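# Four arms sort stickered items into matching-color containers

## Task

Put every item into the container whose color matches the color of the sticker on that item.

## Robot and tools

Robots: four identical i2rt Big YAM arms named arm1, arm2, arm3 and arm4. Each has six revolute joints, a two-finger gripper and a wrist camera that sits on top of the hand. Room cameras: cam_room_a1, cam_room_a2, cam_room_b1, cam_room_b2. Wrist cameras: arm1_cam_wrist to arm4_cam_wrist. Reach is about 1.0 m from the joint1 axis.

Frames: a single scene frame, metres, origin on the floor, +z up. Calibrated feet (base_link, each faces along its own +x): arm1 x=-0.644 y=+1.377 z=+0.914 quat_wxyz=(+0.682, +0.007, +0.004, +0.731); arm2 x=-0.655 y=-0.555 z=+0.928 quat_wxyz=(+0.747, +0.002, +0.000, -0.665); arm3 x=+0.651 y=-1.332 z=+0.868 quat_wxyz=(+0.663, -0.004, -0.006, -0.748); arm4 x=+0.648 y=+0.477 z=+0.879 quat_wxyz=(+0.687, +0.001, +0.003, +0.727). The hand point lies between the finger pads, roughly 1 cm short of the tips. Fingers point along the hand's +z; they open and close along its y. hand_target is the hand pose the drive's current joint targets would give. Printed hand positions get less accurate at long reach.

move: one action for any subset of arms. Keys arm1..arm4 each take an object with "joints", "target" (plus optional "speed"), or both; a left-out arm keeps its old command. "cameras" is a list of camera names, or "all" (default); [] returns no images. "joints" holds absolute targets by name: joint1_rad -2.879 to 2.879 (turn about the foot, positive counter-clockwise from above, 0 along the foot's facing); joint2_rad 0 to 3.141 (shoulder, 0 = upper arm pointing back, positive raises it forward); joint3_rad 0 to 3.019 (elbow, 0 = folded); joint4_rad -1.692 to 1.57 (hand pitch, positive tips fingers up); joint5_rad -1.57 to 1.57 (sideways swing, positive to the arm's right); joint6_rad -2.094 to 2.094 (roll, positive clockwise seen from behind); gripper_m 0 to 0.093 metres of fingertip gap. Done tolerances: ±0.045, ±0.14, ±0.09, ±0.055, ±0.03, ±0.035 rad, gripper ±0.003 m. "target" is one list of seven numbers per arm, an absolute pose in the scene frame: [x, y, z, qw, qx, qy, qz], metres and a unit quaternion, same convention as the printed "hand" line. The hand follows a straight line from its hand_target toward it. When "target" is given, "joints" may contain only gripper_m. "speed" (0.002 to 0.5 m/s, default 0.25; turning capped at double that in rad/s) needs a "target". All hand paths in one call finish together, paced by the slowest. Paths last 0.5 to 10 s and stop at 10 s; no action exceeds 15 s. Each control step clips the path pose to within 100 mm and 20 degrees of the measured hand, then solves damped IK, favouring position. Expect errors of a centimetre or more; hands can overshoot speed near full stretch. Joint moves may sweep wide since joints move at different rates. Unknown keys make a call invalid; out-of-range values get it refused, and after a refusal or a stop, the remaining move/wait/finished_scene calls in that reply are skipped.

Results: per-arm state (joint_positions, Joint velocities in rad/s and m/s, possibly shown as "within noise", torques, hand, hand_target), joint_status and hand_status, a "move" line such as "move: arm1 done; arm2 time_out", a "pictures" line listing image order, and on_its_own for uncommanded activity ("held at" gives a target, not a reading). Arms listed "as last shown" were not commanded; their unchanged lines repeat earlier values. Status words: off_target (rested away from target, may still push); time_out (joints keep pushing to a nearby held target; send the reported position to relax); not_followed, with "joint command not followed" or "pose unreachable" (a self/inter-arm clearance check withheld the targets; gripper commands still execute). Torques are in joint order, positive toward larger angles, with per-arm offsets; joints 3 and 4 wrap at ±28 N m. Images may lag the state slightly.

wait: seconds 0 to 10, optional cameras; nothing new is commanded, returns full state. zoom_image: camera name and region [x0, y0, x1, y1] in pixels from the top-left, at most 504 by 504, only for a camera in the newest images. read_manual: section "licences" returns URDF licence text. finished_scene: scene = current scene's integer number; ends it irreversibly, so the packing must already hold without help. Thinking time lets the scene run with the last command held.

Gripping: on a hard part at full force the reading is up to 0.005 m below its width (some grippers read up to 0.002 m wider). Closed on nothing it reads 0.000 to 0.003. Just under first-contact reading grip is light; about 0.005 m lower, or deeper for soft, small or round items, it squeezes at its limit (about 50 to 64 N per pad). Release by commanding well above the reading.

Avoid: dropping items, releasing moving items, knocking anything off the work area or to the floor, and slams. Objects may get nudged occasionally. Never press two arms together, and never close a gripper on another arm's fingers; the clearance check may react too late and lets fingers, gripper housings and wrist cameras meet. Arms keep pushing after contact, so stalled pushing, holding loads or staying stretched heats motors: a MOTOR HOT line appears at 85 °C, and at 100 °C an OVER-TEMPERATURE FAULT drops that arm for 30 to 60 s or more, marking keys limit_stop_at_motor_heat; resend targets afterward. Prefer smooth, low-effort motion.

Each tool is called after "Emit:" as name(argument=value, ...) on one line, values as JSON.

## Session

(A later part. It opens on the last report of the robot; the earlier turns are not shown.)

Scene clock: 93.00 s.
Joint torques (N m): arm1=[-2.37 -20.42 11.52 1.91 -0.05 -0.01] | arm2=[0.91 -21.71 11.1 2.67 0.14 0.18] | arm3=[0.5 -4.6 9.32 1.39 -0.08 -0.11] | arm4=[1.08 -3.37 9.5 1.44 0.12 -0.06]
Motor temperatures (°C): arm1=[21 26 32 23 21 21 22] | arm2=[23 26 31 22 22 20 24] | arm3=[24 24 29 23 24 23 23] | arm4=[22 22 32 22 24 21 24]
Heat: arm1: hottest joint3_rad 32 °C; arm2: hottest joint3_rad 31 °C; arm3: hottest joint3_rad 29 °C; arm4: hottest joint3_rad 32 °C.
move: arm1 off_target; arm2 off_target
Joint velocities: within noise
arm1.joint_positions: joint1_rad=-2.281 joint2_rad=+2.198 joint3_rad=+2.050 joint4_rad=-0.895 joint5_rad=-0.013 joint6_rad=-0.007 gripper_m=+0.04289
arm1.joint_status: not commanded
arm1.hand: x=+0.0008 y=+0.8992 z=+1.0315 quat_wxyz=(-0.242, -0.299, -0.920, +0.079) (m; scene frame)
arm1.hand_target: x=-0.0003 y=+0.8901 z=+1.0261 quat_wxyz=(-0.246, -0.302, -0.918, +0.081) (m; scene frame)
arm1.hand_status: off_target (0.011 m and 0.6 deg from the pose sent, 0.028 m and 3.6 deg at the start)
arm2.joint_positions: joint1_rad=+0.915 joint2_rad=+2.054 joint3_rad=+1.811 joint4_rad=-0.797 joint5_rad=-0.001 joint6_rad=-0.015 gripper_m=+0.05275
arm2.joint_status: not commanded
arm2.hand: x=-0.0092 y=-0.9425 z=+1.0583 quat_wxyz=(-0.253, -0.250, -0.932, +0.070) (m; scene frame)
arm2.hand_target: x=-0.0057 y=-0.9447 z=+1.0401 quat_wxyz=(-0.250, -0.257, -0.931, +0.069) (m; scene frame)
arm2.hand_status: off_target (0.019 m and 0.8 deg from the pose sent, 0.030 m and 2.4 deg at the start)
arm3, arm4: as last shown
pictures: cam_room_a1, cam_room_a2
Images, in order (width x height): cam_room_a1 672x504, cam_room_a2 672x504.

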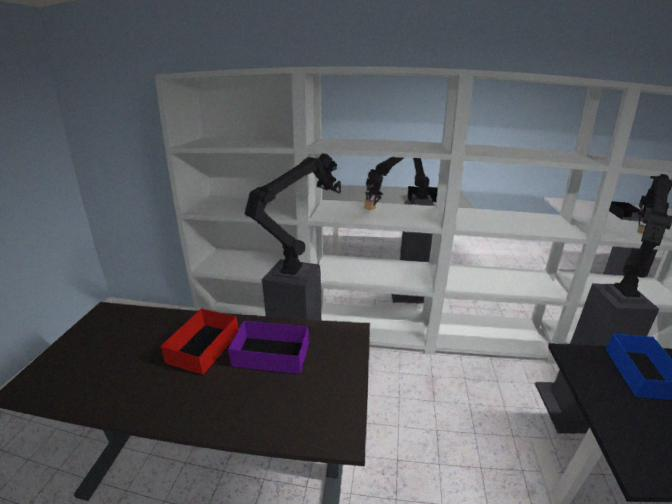

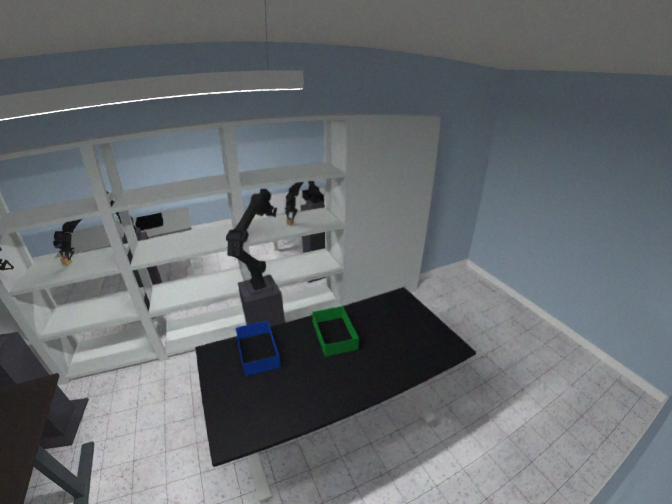

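Emit:
move(arm1={"target":[0,0.89,1.014,0.246,0.302,0.918,-0.081],"speed":0.06}, arm2={"target":[-0.005,-0.945,1.022,0.2497,0.2566,0.9312,-0.0688],"speed":0.06}, cameras=["cam_room_a1","cam_room_a2"])

Emit:
zoom_image(camera="cam_room_a1", region=[340, 170, 400, 230])

Emit:
zoom_image(camera="cam_room_a2", region=[260, 190, 330, 240])

Scene clock: 99.63 s.
Joint torques (N m): arm1=[-3.31 -19.37 10.52 1.94 0 0.02] | arm2=[0.85 -22.07 10.33 2.73 0.14 0.19] | arm3=[0.62 -4.66 9.31 1.32 -0.08 -0.1] | arm4=[1.2 -3.08 9.62 1.36 0.12 -0.08]
Motor temperatures (°C): arm1=[21 26 33 23 21 21 22] | arm2=[23 26 31 22 22 20 24] | arm3=[24 24 29 23 24 23 23] | arm4=[22 22 32 22 24 21 24]
Heat: arm1: hottest joint3_rad 33 °C; arm2: hottest joint3_rad 31 °C; arm3: hottest joint3_rad 29 °C; arm4: hottest joint3_rad 32 °C.
move: arm1 off_target; arm2 off_target
Joint velocities: within noise
arm1.joint_positions: joint1_rad=-2.281 joint2_rad=+2.198 joint3_rad=+2.043 joint4_rad=-0.870 joint5_rad=-0.013 joint6_rad=-0.007 gripper_m=+0.04289
arm1.joint_status: not commanded
arm1.hand: x=+0.0036 y=+0.8973 z=+1.0311 quat_wxyz=(-0.250, -0.298, -0.917, +0.081) (m; scene frame)
arm1.hand_target: x=-0.0004 y=+0.8902 z=+1.0143 quat_wxyz=(-0.246, -0.302, -0.917, +0.081) (m; scene frame)
arm1.hand_status: off_target (0.019 m and 0.6 deg from the pose sent, 0.020 m and 0.6 deg at the start)
arm2.joint_positions: joint1_rad=+0.915 joint2_rad=+2.069 joint3_rad=+1.794 joint4_rad=-0.759 joint5_rad=-0.001 joint6_rad=-0.015 gripper_m=+0.05275
arm2.joint_status: not commanded
arm2.hand: x=-0.0066 y=-0.9440 z=+1.0438 quat_wxyz=(-0.256, -0.250, -0.931, +0.071) (m; scene frame)
arm2.hand_target: x=-0.0057 y=-0.9447 z=+1.0223 quat_wxyz=(-0.250, -0.257, -0.931, +0.069) (m; scene frame)
arm2.hand_status: off_target (0.022 m and 1.1 deg from the pose sent, 0.037 m and 0.8 deg at the start)
arm3, arm4: as last shown
pictures: cam_room_a1, cam_room_a2
Images, in order (width x height): cam_room_a1 672x504, cam_room_a2 672x504.

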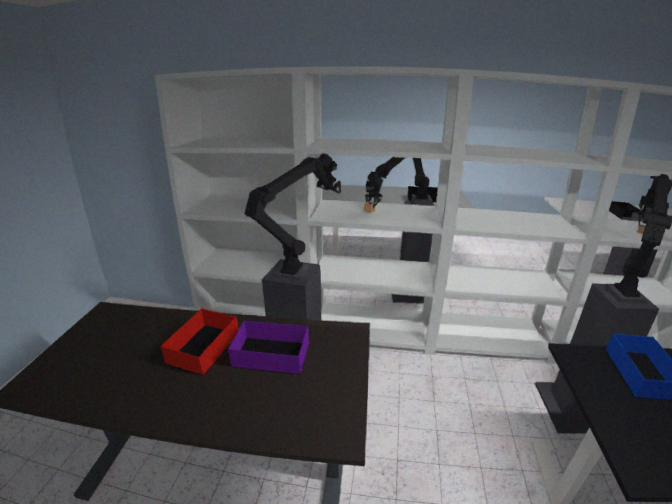

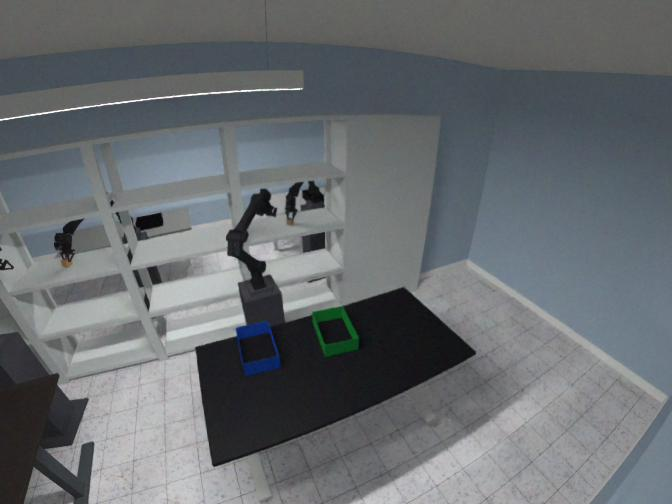

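Scaled by 8.400.

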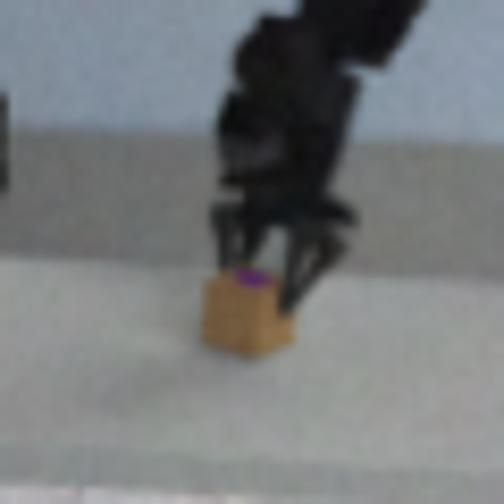

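Scaled by 7.200.

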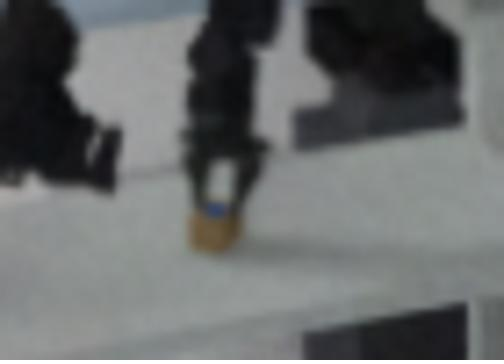

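Emit:
move(arm1={"joints":{"gripper_m":0.06}}, arm2={"target":[-0.005,-0.945,1.01,0.2497,0.2566,0.9312,-0.0688],"speed":0.06}, cameras=["cam_room_a1"])

Emit:
move(arm1={"joints":{"gripper_m":0.093}}, arm2={"target":[-0.005,-0.945,1.003,0.2497,0.2566,0.9312,-0.0688],"speed":0.06}, cameras=["arm1_cam_wrist"])

Scene clock: 104.17 s.
Joint torques (N m): arm1=[-2.2 -19.72 11.41 1.95 0.04 0] | arm2=[0.79 -21.48 10.06 2.63 0.14 0.19] | arm3=[0.73 -4.6 9.32 1.33 -0.09 -0.11] | arm4=[0.79 -3.84 9.46 1.29 0.11 -0.08]
Motor temperatures (°C): arm1=[21 26 32 23 21 21 22] | arm2=[23 27 31 22 22 20 24] | arm3=[24 24 29 23 24 23 23] | arm4=[22 22 32 22 24 21 24]
Heat: arm1: hottest joint3_rad 32 °C; arm2: hottest joint3_rad 31 °C; arm3: hottest joint3_rad 29 °C; arm4: hottest joint3_rad 32 °C.
move: arm1 done; arm2 off_target
Joint velocities: within noise
arm1.joint_positions: joint1_rad=-2.281 joint2_rad=+2.200 joint3_rad=+2.033 joint4_rad=-0.867 joint5_rad=-0.014 joint6_rad=-0.007 gripper_m=+0.05996
arm1.joint_status: all done
arm1.hand: x=+0.0018 y=+0.8987 z=+1.0243 quat_wxyz=(-0.246, -0.299, -0.919, +0.079) (m; scene frame)
arm1.hand_target: x=-0.0004 y=+0.8902 z=+1.0141 quat_wxyz=(-0.246, -0.302, -0.918, +0.081) (m; scene frame)
arm1.hand_status: not commanded
arm2.joint_positions: joint1_rad=+0.915 joint2_rad=+2.073 joint3_rad=+1.781 joint4_rad=-0.731 joint5_rad=+0.000 joint6_rad=-0.015 gripper_m=+0.05275
arm2.joint_status: not commanded
arm2.hand: x=-0.0053 y=-0.9448 z=+1.0377 quat_wxyz=(-0.261, -0.250, -0.930, +0.072) (m; scene frame)
arm2.hand_target: x=-0.0060 y=-0.9446 z=+1.0103 quat_wxyz=(-0.249, -0.257, -0.931, +0.069) (m; scene frame)
arm2.hand_status: off_target (0.028 m and 1.5 deg from the pose sent, 0.034 m and 1.1 deg at the start)
arm3.joint_positions: joint1_rad=-1.977 joint2_rad=+0.809 joint3_rad=+1.102 joint4_rad=-1.099 joint5_rad=+0.002 joint6_rad=+0.005 gripper_m=+0.09402
arm3.joint_status: not commanded
arm3.hand: x=+0.3523 y=-1.1518 z=+1.2488 quat_wxyz=(+0.091, -0.896, +0.247, +0.358) (m; scene frame)
arm3.hand_target: x=+0.3559 y=-1.1507 z=+1.2509 quat_wxyz=(+0.094, -0.894, +0.248, +0.361) (m; scene frame)
arm3.hand_status: not commanded
arm4.joint_positions: joint1_rad=+0.929 joint2_rad=+0.803 joint3_rad=+1.093 joint4_rad=-1.105 joint5_rad=-0.001 joint6_rad=+0.012 gripper_m=+0.09402
arm4.joint_status: not commanded
arm4.hand: x=+0.3645 y=+0.6680 z=+1.2600 quat_wxyz=(-0.101, +0.888, -0.274, -0.355) (m; scene frame)
arm4.hand_target: x=+0.3639 y=+0.6682 z=+1.2657 quat_wxyz=(-0.106, +0.887, -0.268, -0.362) (m; scene frame)
arm4.hand_status: not commanded
pictures: cam_room_a1
Images, in order (width x height): cam_room_a1 672x504.

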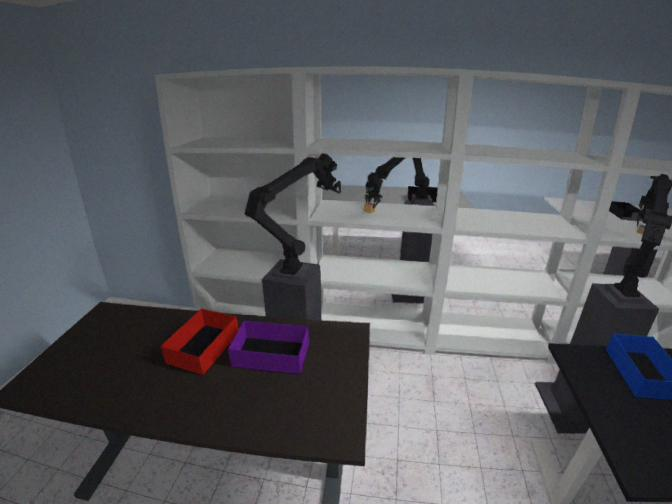

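Scene clock: 105.13 s.
Joint torques (N m): arm1=[-2.78 -19.25 11.32 1.8 0.04 -0.01] | arm2=[0.91 -20.89 9.61 2.7 0.14 0.19] | arm3=[0.56 -4.66 9.31 1.32 -0.08 -0.11] | arm4=[1.32 -4.25 9.43 1.33 0.12 -0.05]
Motor temperatures (°C): arm1=[21 26 32 23 21 21 22] | arm2=[23 27 31 22 22 20 24] | arm3=[24 24 29 23 24 23 23] | arm4=[22 22 32 22 24 21 24]
Heat: arm1: hottest joint3_rad 32 °C; arm2: hottest joint3_rad 31 °C; arm3: hottest joint3_rad 29 °C; arm4: hottest joint3_rad 32 °C.
move: arm1 done; arm2 off_target
Joint velocities: within noise
arm1.joint_positions: joint1_rad=-2.281 joint2_rad=+2.200 joint3_rad=+2.033 joint4_rad=-0.867 joint5_rad=-0.014 joint6_rad=-0.007 gripper_m=+0.09294
arm1.joint_status: all done
arm1.hand: x=+0.0018 y=+0.8987 z=+1.0243 quat_wxyz=(-0.246, -0.299, -0.919, +0.079) (m; scene frame)
arm1.hand_target: x=-0.0004 y=+0.8902 z=+1.0141 quat_wxyz=(-0.246, -0.302, -0.918, +0.081) (m; scene frame)
arm1.hand_status: not commanded
arm2.joint_positions: joint1_rad=+0.915 joint2_rad=+2.073 joint3_rad=+1.777 joint4_rad=-0.716 joint5_rad=+0.000 joint6_rad=-0.015 gripper_m=+0.05275
arm2.joint_status: not commanded
arm2.hand: x=-0.0039 y=-0.9457 z=+1.0375 quat_wxyz=(-0.265, -0.249, -0.928, +0.073) (m; scene frame)
arm2.hand_target: x=-0.0063 y=-0.9444 z=+1.0036 quat_wxyz=(-0.249, -0.257, -0.931, +0.069) (m; scene frame)
arm2.hand_status: off_target (0.035 m and 2.1 deg from the pose sent, 0.035 m and 1.6 deg at the start)
arm3, arm4: as last shown
pictures: arm1_cam_wrist
Images, in order (width x height): arm1_cam_wrist 672x504.

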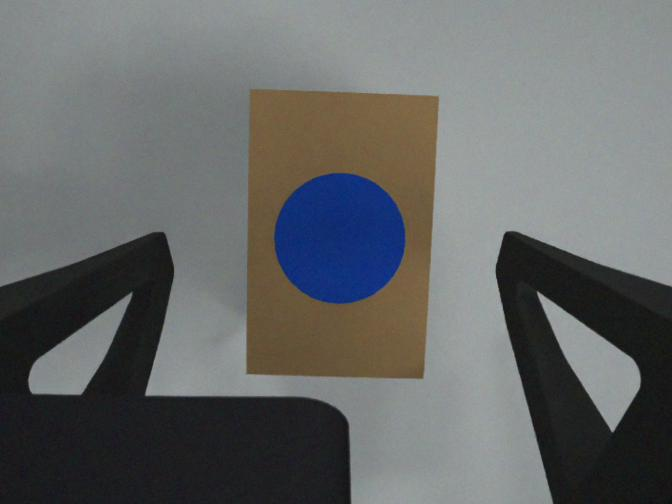

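Emit:
move(arm1={"target":[-0.08,0.955,1.15,0.246,0.302,0.918,-0.081]}, arm2={"joints":{"gripper_m":0.07}}, cameras=[])

Emit:
move(arm1={"target":[-0.29,1.12,1.16,0.246,0.302,0.918,-0.081],"speed":0.4}, arm2={"joints":{"gripper_m":0.093}}, cameras=["arm2_cam_wrist"])

Emit:
move(arm2={"target":[-0.09,-0.89,1.15,0.2497,0.2566,0.9312,-0.0688]}, arm4={"target":[0.22,0.762,1.13,0.0738,-0.926,0.2753,0.248],"speed":0.35}, cameras=["arm2_cam_wrist"])

Emit:
move(arm2={"target":[-0.29,-0.77,1.16,0.2497,0.2566,0.9312,-0.0688],"speed":0.4}, arm4={"target":[0.05,0.88,1.115,0.0738,-0.926,0.2753,0.248]}, arm3={"target":[0.22,-1.07,1.13,0.0688,-0.931,0.2566,0.25],"speed":0.35}, cameras=["arm4_cam_wrist","arm3_cam_wrist"])

Scene clock: 133.43 s.
Joint torques (N m): arm1=[-2.32 -16.32 11.81 1.14 0.09 0.06] | arm2=[0.79 -21.19 9.59 2.62 0.13 0.19] | arm3=[0.67 -4.72 9.26 1.35 -0.08 -0.11] | arm4=[0.67 -3.6 9.5 1.32 0.14 -0.09]
Motor temperatures (°C): arm1=[21 28 33 23 21 21 22] | arm2=[23 28 30 22 22 20 24] | arm3=[24 24 29 23 24 23 23] | arm4=[22 22 32 22 24 21 24]
Heat: arm1: hottest joint3_rad 33 °C; arm2: hottest joint3_rad 30 °C; arm3: hottest joint3_rad 29 °C; arm4: hottest joint3_rad 32 °C.
move: arm1 done; arm2 done
Joint velocities: within noise
arm1.joint_positions: joint1_rad=-2.281 joint2_rad=+1.842 joint3_rad=+1.807 joint4_rad=-0.977 joint5_rad=-0.014 joint6_rad=-0.007 gripper_m=+0.09294
arm1.joint_status: not commanded
arm1.hand: x=-0.0771 y=+0.9588 z=+1.1591 quat_wxyz=(-0.256, -0.298, -0.916, +0.083) (m; scene frame)
arm1.hand_target: x=-0.0801 y=+0.9550 z=+1.1500 quat_wxyz=(-0.246, -0.302, -0.918, +0.081) (m; scene frame)
arm1.hand_status: done (0.010 m and 1.3 deg from the pose sent, 0.160 m and 0.4 deg at the start)
arm2.joint_positions: joint1_rad=+0.915 joint2_rad=+2.076 joint3_rad=+1.777 joint4_rad=-0.714 joint5_rad=+0.000 joint6_rad=-0.015 gripper_m=+0.06994
arm2.joint_status: all done
arm2.hand: x=-0.0036 y=-0.9459 z=+1.0360 quat_wxyz=(-0.265, -0.250, -0.928, +0.073) (m; scene frame)
arm2.hand_target: x=-0.0063 y=-0.9444 z=+1.0037 quat_wxyz=(-0.250, -0.257, -0.931, +0.069) (m; scene frame)
arm2.hand_status: not commanded
arm3, arm4: as last shown
pictures: none
No camera images: "cameras" was empty.

Scene clock: 134.93 s.
Joint torques (N m): arm1=[-1.61 -4.42 11.54 0.98 0.1 0.12] | arm2=[0.79 -21.19 9.63 2.62 0.14 0.19] | arm3=[0.62 -4.66 9.25 1.33 -0.08 -0.11] | arm4=[0.73 -3.78 9.51 1.29 0.1 -0.06]
Motor temperatures (°C): arm1=[21 28 33 23 21 21 22] | arm2=[23 28 30 22 22 20 24] | arm3=[24 24 29 23 24 23 23] | arm4=[22 22 32 22 24 21 24]
Heat: arm1: hottest joint3_rad 33 °C; arm2: hottest joint3_rad 30 °C; arm3: hottest joint3_rad 29 °C; arm4: hottest joint3_rad 32 °C.
move: arm1 done; arm2 done
Joint velocities: within noise
arm1.joint_positions: joint1_rad=-2.281 joint2_rad=+1.137 joint3_rad=+1.041 joint4_rad=-0.919 joint5_rad=-0.007 joint6_rad=-0.004 gripper_m=+0.09294
arm1.joint_status: not commanded
arm1.hand: x=-0.2915 y=+1.1175 z=+1.1646 quat_wxyz=(-0.253, -0.300, -0.916, +0.085) (m; scene frame)
arm1.hand_target: x=-0.2902 y=+1.1200 z=+1.1600 quat_wxyz=(-0.246, -0.302, -0.918, +0.081) (m; scene frame)
arm1.hand_status: done (0.005 m and 1.0 deg from the pose sent, 0.267 m and 1.3 deg at the start)
arm2.joint_positions: joint1_rad=+0.915 joint2_rad=+2.076 joint3_rad=+1.777 joint4_rad=-0.714 joint5_rad=+0.000 joint6_rad=-0.015 gripper_m=+0.09290
arm2.joint_status: all done
arm2.hand: x=-0.0036 y=-0.9459 z=+1.0360 quat_wxyz=(-0.265, -0.250, -0.928, +0.073) (m; scene frame)
arm2.hand_target: x=-0.0063 y=-0.9444 z=+1.0037 quat_wxyz=(-0.250, -0.257, -0.931, +0.069) (m; scene frame)
arm2.hand_status: not commanded
arm3, arm4: as last shown
pictures: arm2_cam_wrist
Images, in order (width x height): arm2_cam_wrist 672x504.

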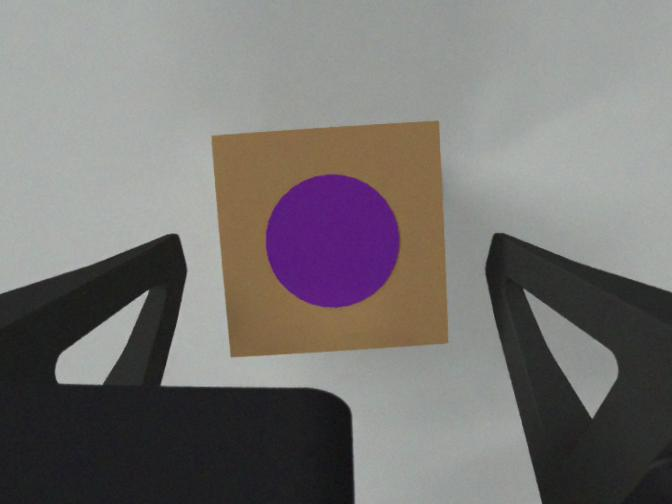

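Scene clock: 136.43 s.
Joint torques (N m): arm1=[-1.44 -5.13 11.37 0.99 0.11 0.13] | arm2=[1.32 -17.38 10.41 1.32 0.14 0.22] | arm3=[0.5 -4.6 9.31 1.32 -0.08 -0.11] | arm4=[1.08 -13.16 12.38 1.18 0.22 -0.07]
Motor temperatures (°C): arm1=[21 28 33 23 21 21 22] | arm2=[23 28 30 22 22 20 24] | arm3=[24 24 29 23 24 23 23] | arm4=[22 22 32 22 24 21 24]
Heat: arm1: hottest joint3_rad 33 °C; arm2: hottest joint3_rad 30 °C; arm3: hottest joint3_rad 29 °C; arm4: hottest joint3_rad 32 °C.
move: arm2 off_target; arm4 off_target
Joint velocities: within noise
arm1, arm3: as last shown
arm2.joint_positions: joint1_rad=+0.915 joint2_rad=+1.726 joint3_rad=+1.613 joint4_rad=-0.886 joint5_rad=+0.003 joint6_rad=-0.011 gripper_m=+0.09290
arm2.joint_status: not commanded
arm2.hand: x=-0.0897 y=-0.8957 z=+1.1723 quat_wxyz=(-0.271, -0.251, -0.926, +0.076) (m; scene frame)
arm2.hand_target: x=-0.0905 y=-0.8900 z=+1.1502 quat_wxyz=(-0.249, -0.257, -0.931, +0.069) (m; scene frame)
arm2.hand_status: off_target (0.023 m and 2.8 deg from the pose sent, 0.154 m and 2.1 deg at the start)
arm4.joint_positions: joint1_rad=+0.929 joint2_rad=+1.372 joint3_rad=+1.179 joint4_rad=-0.926 joint5_rad=-0.001 joint6_rad=+0.008 gripper_m=+0.09402
arm4.joint_status: not commanded
arm4.hand: x=+0.2359 y=+0.7524 z=+1.1006 quat_wxyz=(-0.061, +0.932, -0.285, -0.216) (m; scene frame)
arm4.hand_target: x=+0.2215 y=+0.7611 z=+1.1302 quat_wxyz=(-0.074, +0.926, -0.275, -0.248) (m; scene frame)
arm4.hand_status: off_target (0.035 m and 4.1 deg from the pose sent, 0.216 m and 13.5 deg at the start)
pictures: arm2_cam_wrist
Images, in order (width x height): arm2_cam_wrist 672x504.

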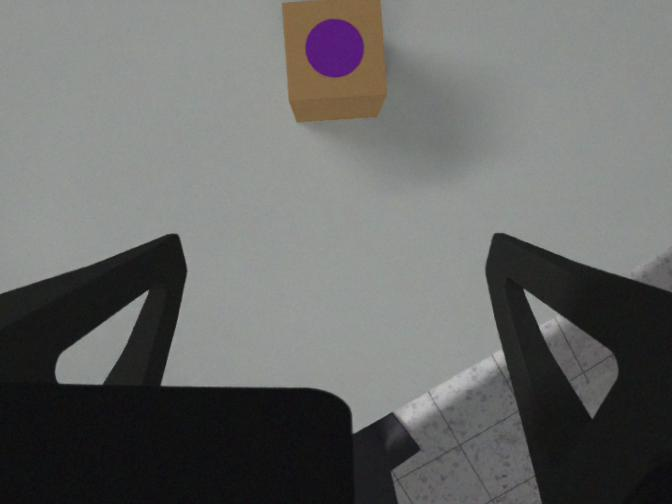

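Scene clock: 137.97 s.
Joint torques (N m): arm1=[-1.61 -5.13 11.48 0.81 0.09 0.13] | arm2=[1.67 -8.82 10.51 1.36 0.16 0.22] | arm3=[0.85 -12.92 13.79 1.31 0.12 -0.12] | arm4=[0.73 -20.6 12.85 0.29 0.04 -0.08]
Motor temperatures (°C): arm1=[21 28 33 23 21 21 21] | arm2=[23 27 30 22 22 20 24] | arm3=[24 24 29 23 24 23 23] | arm4=[22 22 33 22 24 21 24]
Heat: arm1: hottest joint3_rad 33 °C; arm2: hottest joint3_rad 30 °C; arm3: hottest joint3_rad 29 °C; arm4: hottest joint3_rad 33 °C.
move: arm2 off_target; arm3 off_target; arm4 off_target
Joint velocities: within noise
arm1: as last shown
arm1.joint_positions: joint1_rad=-2.281 joint2_rad=+1.137 joint3_rad=+1.041 joint4_rad=-0.919 joint5_rad=-0.007 joint6_rad=-0.003 gripper_m=+0.09294
arm2.joint_positions: joint1_rad=+0.919 joint2_rad=+1.128 joint3_rad=+0.993 joint4_rad=-0.885 joint5_rad=+0.006 joint6_rad=-0.006 gripper_m=+0.09290
arm2.joint_status: not commanded
arm2.hand: x=-0.2878 y=-0.7756 z=+1.1689 quat_wxyz=(-0.262, -0.253, -0.928, +0.074) (m; scene frame)
arm2.hand_target: x=-0.2901 y=-0.7701 z=+1.1602 quat_wxyz=(-0.250, -0.257, -0.931, +0.069) (m; scene frame)
arm2.hand_status: off_target (0.011 m and 1.6 deg from the pose sent, 0.237 m and 2.8 deg at the start)
arm3.joint_positions: joint1_rad=-1.977 joint2_rad=+1.329 joint3_rad=+1.175 joint4_rad=-0.955 joint5_rad=+0.009 joint6_rad=+0.005 gripper_m=+0.09402
arm3.joint_status: not commanded
arm3.hand: x=+0.2333 y=-1.0833 z=+1.0991 quat_wxyz=(+0.057, -0.940, +0.258, +0.217) (m; scene frame)
arm3.hand_target: x=+0.2216 y=-1.0709 z=+1.1303 quat_wxyz=(+0.069, -0.931, +0.257, +0.250) (m; scene frame)
arm3.hand_status: off_target (0.036 m and 4.1 deg from the pose sent, 0.196 m and 13.3 deg at the start)
arm4.joint_positions: joint1_rad=+0.929 joint2_rad=+1.904 joint3_rad=+1.828 joint4_rad=-0.998 joint5_rad=+0.000 joint6_rad=+0.000 gripper_m=+0.09402
arm4.joint_status: not commanded
arm4.hand: x=+0.0592 y=+0.8696 z=+1.1018 quat_wxyz=(-0.069, +0.928, -0.281, -0.237) (m; scene frame)
arm4.hand_target: x=+0.0509 y=+0.8796 z=+1.1149 quat_wxyz=(-0.074, +0.926, -0.275, -0.248) (m; scene frame)
arm4.hand_status: off_target (0.019 m and 1.5 deg from the pose sent, 0.226 m and 4.1 deg at the start)
pictures: arm3_cam_wrist, arm4_cam_wrist
Images, in order (width x height): arm3_cam_wrist 672x504, arm4_cam_wrist 672x504.

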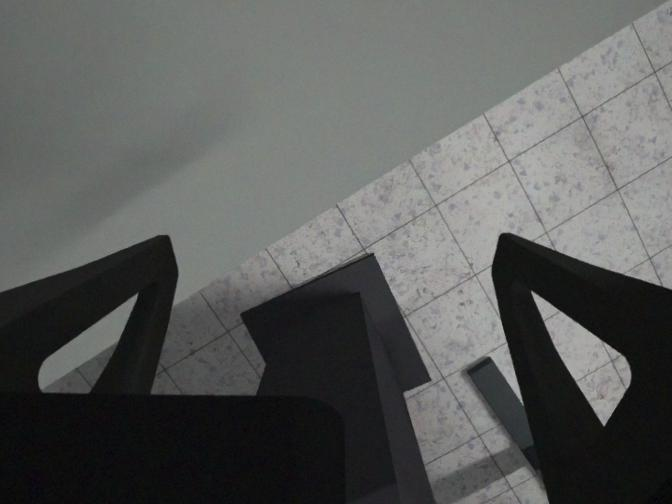

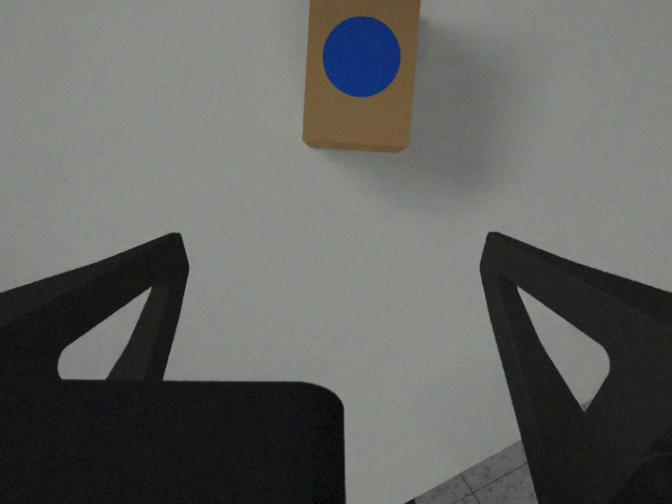

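Emit:
move(arm4={"target":[0.002,0.922,1.065,0.0738,-0.926,0.2753,0.248]}, arm3={"target":[0.05,-0.977,1.115,0.0688,-0.931,0.2566,0.25]}, cameras=["arm4_cam_wrist","arm3_cam_wrist"])

Scene clock: 146.47 s.
Joint torques (N m): arm1=[-1.38 -4.84 11.52 0.96 0.09 0.11] | arm2=[1.61 -8.76 10.48 1.35 0.15 0.21] | arm3=[1.55 -20.66 13.96 0.62 0.13 -0.04] | arm4=[0.56 -23.06 12.79 0.66 -0.04 -0.11]
Motor temperatures (°C): arm1=[21 27 33 23 21 21 21] | arm2=[23 27 31 22 22 20 24] | arm3=[24 24 30 23 24 23 23] | arm4=[22 22 34 22 24 21 24]
Heat: arm1: hottest joint3_rad 33 °C; arm2: hottest joint3_rad 31 °C; arm3: hottest joint3_rad 30 °C; arm4: hottest joint3_rad 34 °C.
move: arm3 off_target; arm4 off_target
Joint velocities: within noise
arm1, arm2: as last shown
arm3.joint_positions: joint1_rad=-1.977 joint2_rad=+1.834 joint3_rad=+1.750 joint4_rad=-0.996 joint5_rad=+0.013 joint6_rad=+0.005 gripper_m=+0.09402
arm3.joint_status: not commanded
arm3.hand: x=+0.0624 y=-0.9830 z=+1.0916 quat_wxyz=(+0.063, -0.936, +0.258, +0.231) (m; scene frame)
arm3.hand_target: x=+0.0511 y=-0.9776 z=+1.1150 quat_wxyz=(+0.069, -0.931, +0.257, +0.250) (m; scene frame)
arm3.hand_status: off_target (0.027 m and 2.4 deg from the pose sent, 0.212 m and 4.1 deg at the start)
arm4.joint_positions: joint1_rad=+0.919 joint2_rad=+2.103 joint3_rad=+2.023 joint4_rad=-0.998 joint5_rad=-0.003 joint6_rad=-0.010 gripper_m=+0.09402
arm4.joint_status: not commanded
arm4.hand: x=+0.0117 y=+0.9097 z=+1.0560 quat_wxyz=(-0.069, +0.928, -0.280, -0.235) (m; scene frame)
arm4.hand_target: x=+0.0029 y=+0.9215 z=+1.0648 quat_wxyz=(-0.074, +0.926, -0.275, -0.248) (m; scene frame)
arm4.hand_status: off_target (0.018 m and 1.7 deg from the pose sent, 0.086 m and 1.5 deg at the start)
pictures: arm3_cam_wrist, arm4_cam_wrist
Images, in order (width x height): arm3_cam_wrist 672x504, arm4_cam_wrist 672x504.

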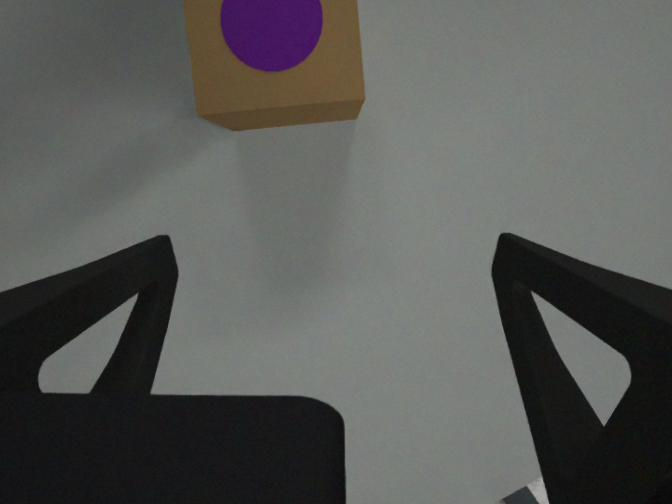

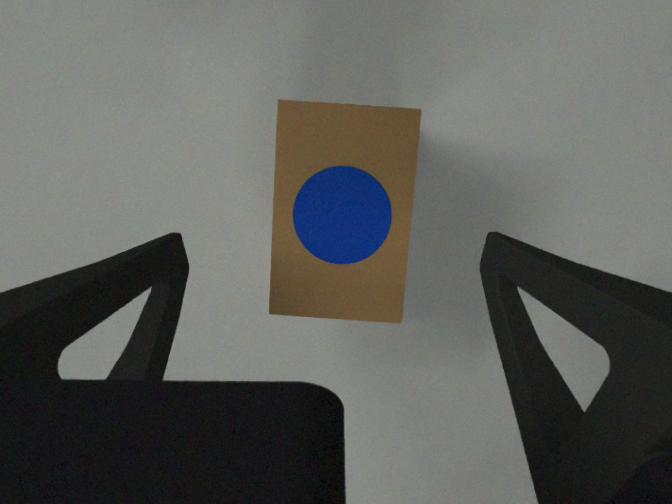

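Emit:
move(arm4={"target":[0.001,0.922,1.022,0.0738,-0.926,0.2753,0.248],"speed":0.08}, arm3={"target":[-0.025,-0.958,1.082,0.0688,-0.931,0.2566,0.25]}, cameras=["arm4_cam_wrist","arm3_cam_wrist"])

Scene clock: 152.93 s.
Joint torques (N m): arm1=[-1.08 -4.84 11.6 0.77 0.07 0.09] | arm2=[1.61 -8.82 10.52 1.35 0.16 0.21] | arm3=[2.08 -24.88 14.06 0.59 0.14 0.02] | arm4=[0.73 -22.95 9.1 1.47 -0.04 -0.06]
Motor temperatures (°C): arm1=[21 27 34 23 21 21 21] | arm2=[23 27 31 22 22 20 23] | arm3=[24 24 31 23 24 23 23] | arm4=[22 23 35 22 24 21 24]
Heat: arm1: hottest joint3_rad 34 °C; arm2: hottest joint3_rad 31 °C; arm3: hottest joint3_rad 31 °C; arm4: hottest joint3_rad 35 °C.
move: arm3 off_target; arm4 off_target
Joint velocities: within noise
arm1, arm2: as last shown
arm3.joint_positions: joint1_rad=-1.954 joint2_rad=+2.067 joint3_rad=+2.016 joint4_rad=-1.035 joint5_rad=+0.029 joint6_rad=+0.024 gripper_m=+0.09402
arm3.joint_status: not commanded
arm3.hand: x=-0.0102 y=-0.9579 z=+1.0562 quat_wxyz=(+0.064, -0.937, +0.258, +0.228) (m; scene frame)
arm3.hand_target: x=-0.0236 y=-0.9586 z=+1.0822 quat_wxyz=(+0.069, -0.931, +0.257, +0.251) (m; scene frame)
arm3.hand_status: off_target (0.030 m and 2.7 deg from the pose sent, 0.091 m and 2.4 deg at the start)
arm4.joint_positions: joint1_rad=+0.919 joint2_rad=+2.118 joint3_rad=+1.992 joint4_rad=-0.917 joint5_rad=-0.004 joint6_rad=-0.010 gripper_m=+0.09402
arm4.joint_status: not commanded
arm4.hand: x=+0.0033 y=+0.9152 z=+1.0390 quat_wxyz=(-0.074, +0.924, -0.279, -0.251) (m; scene frame)
arm4.hand_target: x=+0.0015 y=+0.9216 z=+1.0221 quat_wxyz=(-0.074, +0.926, -0.275, -0.248) (m; scene frame)
arm4.hand_status: off_target (0.018 m and 0.6 deg from the pose sent, 0.038 m and 1.7 deg at the start)
pictures: arm3_cam_wrist, arm4_cam_wrist
Images, in order (width x height): arm3_cam_wrist 672x504, arm4_cam_wrist 672x504.

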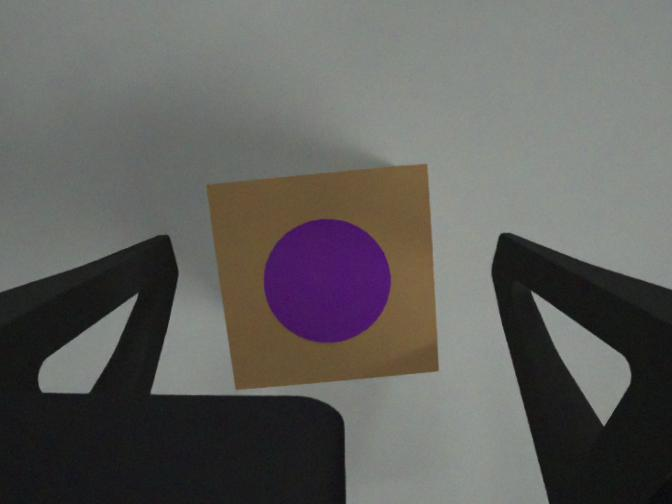

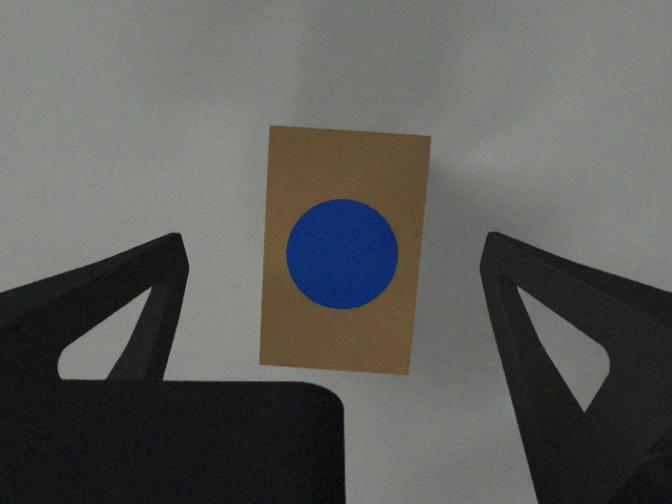

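Emit:
move(arm4={"target":[0.001,0.922,1.006,0.0738,-0.926,0.2753,0.248],"speed":0.08}, arm3={"target":[-0.017,-0.963,1.05,0.0688,-0.931,0.2566,0.25],"speed":0.08}, cameras=["arm3_cam_wrist"])

Emit:
move(arm4={"joints":{"gripper_m":0.034}}, cameras=["arm4_cam_wrist"])

Scene clock: 161.27 s.
Joint torques (N m): arm1=[-1.67 -4.84 11.44 1.05 0.09 0.14] | arm2=[1.61 -8.88 10.51 1.35 0.15 0.22] | arm3=[2.14 -26.52 9.11 1.55 0.13 0.03] | arm4=[0.5 -22.53 9.02 1.51 -0.04 -0.09]
Motor temperatures (°C): arm1=[21 26 34 23 21 21 21] | arm2=[23 27 31 22 22 20 23] | arm3=[24 24 31 23 24 23 23] | arm4=[22 25 35 22 24 21 24]
Heat: arm1: hottest joint3_rad 34 °C; arm2: hottest joint3_rad 31 °C; arm3: hottest joint3_rad 31 °C; arm4: hottest joint3_rad 35 °C.
move: arm3 off_target; arm4 off_target
Joint velocities: within noise
arm1, arm2: as last shown
arm3.joint_positions: joint1_rad=-1.954 joint2_rad=+2.063 joint3_rad=+1.959 joint4_rad=-0.961 joint5_rad=+0.029 joint6_rad=+0.025 gripper_m=+0.09402
arm3.joint_status: not commanded
arm3.hand: x=-0.0116 y=-0.9573 z=+1.0389 quat_wxyz=(+0.067, -0.934, +0.258, +0.237) (m; scene frame)
arm3.hand_target: x=-0.0168 y=-0.9629 z=+1.0501 quat_wxyz=(+0.069, -0.931, +0.257, +0.250) (m; scene frame)
arm3.hand_status: off_target (0.014 m and 1.5 deg from the pose sent, 0.010 m and 2.7 deg at the start)
arm4.joint_positions: joint1_rad=+0.919 joint2_rad=+2.121 joint3_rad=+1.965 joint4_rad=-0.879 joint5_rad=-0.004 joint6_rad=-0.010 gripper_m=+0.09402
arm4.joint_status: not commanded
arm4.hand: x=+0.0024 y=+0.9158 z=+1.0281 quat_wxyz=(-0.075, +0.923, -0.279, -0.255) (m; scene frame)
arm4.hand_target: x=+0.0017 y=+0.9215 z=+1.0062 quat_wxyz=(-0.074, +0.926, -0.275, -0.248) (m; scene frame)
arm4.hand_status: off_target (0.023 m and 1.0 deg from the pose sent, 0.034 m and 0.6 deg at the start)
pictures: arm3_cam_wrist
Images, in order (width x height): arm3_cam_wrist 672x504.

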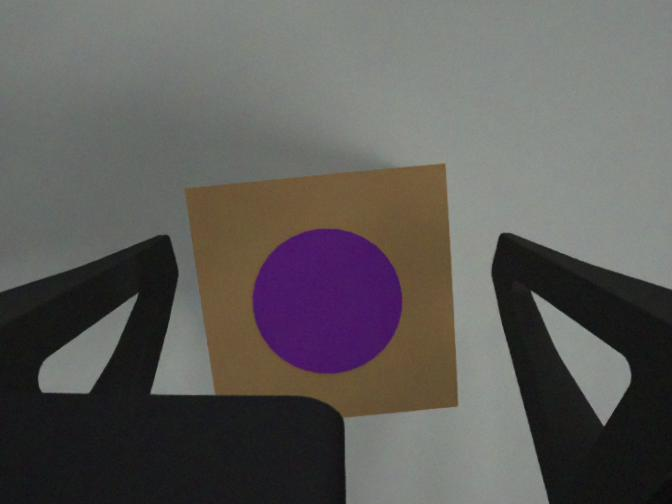

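Scene clock: 161.90 s.
Joint torques (N m): arm1=[-1.38 -4.72 11.52 0.88 0.04 0.13] | arm2=[1.55 -8.88 10.51 1.36 0.15 0.22] | arm3=[2.26 -26.46 9.05 1.55 0.13 0.02] | arm4=[-0.03 -22.59 8.99 1.31 -0.01 -0.1]
Motor temperatures (°C): arm1=[21 26 34 23 21 21 21] | arm2=[23 27 31 22 22 20 23] | arm3=[24 24 31 23 24 23 23] | arm4=[22 25 35 22 24 21 24]
Heat: arm1: hottest joint3_rad 34 °C; arm2: hottest joint3_rad 31 °C; arm3: hottest joint3_rad 31 °C; arm4: hottest joint3_rad 35 °C.
move: arm4 off_target
Joint velocities: within noise
arm1, arm2, arm3: as last shown
arm4.joint_positions: joint1_rad=+0.918 joint2_rad=+2.121 joint3_rad=+1.965 joint4_rad=-0.879 joint5_rad=-0.005 joint6_rad=-0.011 gripper_m=+0.04457
arm4.joint_status: gripper_m off_target (ended at +0.04459, target +0.03400)
arm4.hand: x=+0.0024 y=+0.9159 z=+1.0281 quat_wxyz=(-0.075, +0.923, -0.278, -0.255) (m; scene frame)
arm4.hand_target: x=+0.0017 y=+0.9216 z=+1.0062 quat_wxyz=(-0.074, +0.926, -0.275, -0.248) (m; scene frame)
arm4.hand_status: not commanded
pictures: arm4_cam_wrist
Images, in order (width x height): arm4_cam_wrist 672x504.

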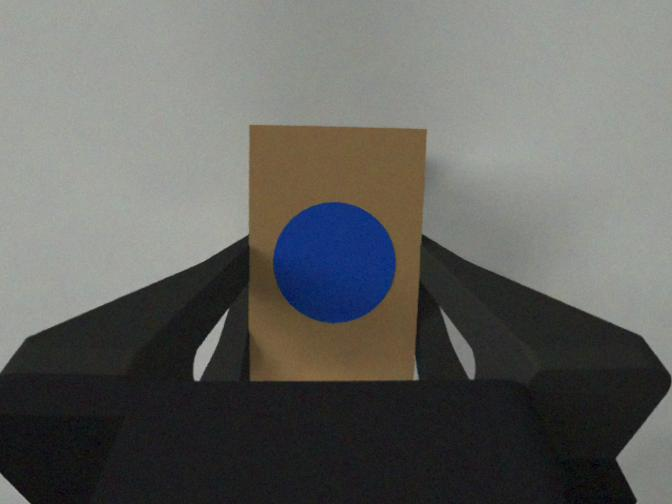

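Emit:
move(arm3={"target":[-0.007,-0.969,1.038,0.0688,-0.931,0.2566,0.25],"speed":0.08}, arm4={"target":[0.03,0.9,1.1,0.0738,-0.926,0.2753,0.248],"speed":0.15}, cameras=[])

Emit:
move(arm3={"joints":{"gripper_m":0.043}}, arm4={"target":[0.3,0.715,1.17,0.0738,-0.926,0.2753,0.248],"speed":0.3}, cameras=["arm3_cam_wrist","arm4_cam_wrist"])

Scene clock: 168.70 s.
Joint torques (N m): arm1=[-1.08 -4.72 11.47 0.98 0.07 0.1] | arm2=[1.61 -8.88 10.5 1.36 0.16 0.22] | arm3=[2.32 -26.4 8.66 1.57 0.14 0.02] | arm4=[0.67 -24.88 10.32 0.5 0.06 -0.07]
Motor temperatures (°C): arm1=[21 26 34 23 21 21 21] | arm2=[23 26 32 22 22 20 23] | arm3=[24 25 31 23 24 23 23] | arm4=[22 25 36 22 24 21 25]
Heat: arm1: hottest joint3_rad 34 °C; arm2: hottest joint3_rad 32 °C; arm3: hottest joint3_rad 31 °C; arm4: hottest joint3_rad 36 °C.
move: arm3 off_target; arm4 off_target
Joint velocities: within noise
arm1, arm2: as last shown
arm2.hand_target: x=-0.2901 y=-0.7701 z=+1.1602 quat_wxyz=(-0.250, -0.256, -0.931, +0.069) (m; scene frame)
arm3.joint_positions: joint1_rad=-1.954 joint2_rad=+2.040 joint3_rad=+1.883 joint4_rad=-0.911 joint5_rad=+0.029 joint6_rad=+0.025 gripper_m=+0.09402
arm3.joint_status: not commanded
arm3.hand: x=-0.0026 y=-0.9625 z=+1.0242 quat_wxyz=(+0.066, -0.934, +0.259, +0.236) (m; scene frame)
arm3.hand_target: x=-0.0068 y=-0.9690 z=+1.0378 quat_wxyz=(+0.069, -0.931, +0.257, +0.250) (m; scene frame)
arm3.hand_status: off_target (0.016 m and 1.7 deg from the pose sent, 0.013 m and 1.5 deg at the start)
arm4.joint_positions: joint1_rad=+0.918 joint2_rad=+2.018 joint3_rad=+1.961 joint4_rad=-1.009 joint5_rad=-0.005 joint6_rad=-0.011 gripper_m=+0.04457
arm4.joint_status: not commanded
arm4.hand: x=+0.0305 y=+0.8972 z=+1.0862 quat_wxyz=(-0.070, +0.927, -0.279, -0.241) (m; scene frame)
arm4.hand_target: x=+0.0302 y=+0.9000 z=+1.0999 quat_wxyz=(-0.074, +0.926, -0.275, -0.248) (m; scene frame)
arm4.hand_status: off_target (0.014 m and 1.1 deg from the pose sent, 0.079 m and 1.0 deg at the start)
pictures: none
No camera images: "cameras" was empty.

Scene clock: 170.43 s.
Joint torques (N m): arm1=[-1.32 -5.48 11.52 0.96 0.09 0.12] | arm2=[1.67 -8.76 10.51 1.37 0.15 0.21] | arm3=[2.32 -26.46 8.66 1.57 0.11 0.03] | arm4=[0.91 -7.18 9.48 0.55 0.07 -0.02]
Motor temperatures (°C): arm1=[21 26 34 23 21 21 21] | arm2=[23 26 32 22 22 20 23] | arm3=[24 25 31 23 24 23 23] | arm4=[22 25 36 22 24 21 25]
Heat: arm1: hottest joint3_rad 34 °C; arm2: hottest joint3_rad 32 °C; arm3: hottest joint3_rad 31 °C; arm4: hottest joint3_rad 36 °C.
move: arm3 off_target; arm4 done
Joint velocities: within noise
arm1.joint_positions: joint1_rad=-2.281 joint2_rad=+1.137 joint3_rad=+1.041 joint4_rad=-0.919 joint5_rad=-0.007 joint6_rad=-0.003 gripper_m=+0.09294
arm1.joint_status: not commanded
arm1.hand: x=-0.2915 y=+1.1175 z=+1.1646 quat_wxyz=(-0.253, -0.300, -0.916, +0.085) (m; scene frame)
arm1.hand_target: x=-0.2902 y=+1.1200 z=+1.1600 quat_wxyz=(-0.246, -0.302, -0.918, +0.081) (m; scene frame)
arm1.hand_status: not commanded
arm2: as last shown
arm3.joint_positions: joint1_rad=-1.954 joint2_rad=+2.040 joint3_rad=+1.883 joint4_rad=-0.911 joint5_rad=+0.030 joint6_rad=+0.026 gripper_m=+0.05369
arm3.joint_status: gripper_m off_target (ended at +0.05372, target +0.04300)
arm3.hand: x=-0.0028 y=-0.9625 z=+1.0245 quat_wxyz=(+0.067, -0.934, +0.259, +0.236) (m; scene frame)
arm3.hand_target: x=-0.0069 y=-0.9691 z=+1.0380 quat_wxyz=(+0.069, -0.931, +0.256, +0.250) (m; scene frame)
arm3.hand_status: not commanded
arm4.joint_positions: joint1_rad=+0.918 joint2_rad=+1.108 joint3_rad=+1.119 joint4_rad=-1.047 joint5_rad=-0.005 joint6_rad=-0.011 gripper_m=+0.04457
arm4.joint_status: not commanded
arm4.hand: x=+0.3008 y=+0.7143 z=+1.1725 quat_wxyz=(-0.075, +0.923, -0.278, -0.255) (m; scene frame)
arm4.hand_target: x=+0.3001 y=+0.7150 z=+1.1701 quat_wxyz=(-0.074, +0.926, -0.275, -0.248) (m; scene frame)
arm4.hand_status: done (0.003 m and 0.9 deg from the pose sent, 0.336 m and 1.1 deg at the start)
pictures: arm3_cam_wrist, arm4_cam_wrist
Images, in order (width x height): arm3_cam_wrist 672x504, arm4_cam_wrist 672x504.

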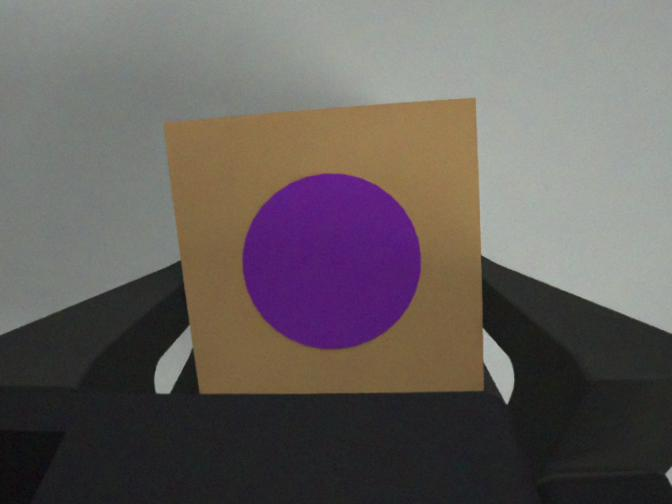

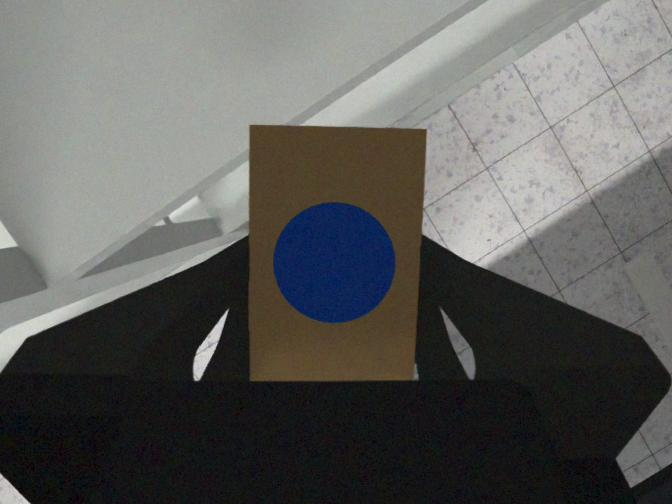

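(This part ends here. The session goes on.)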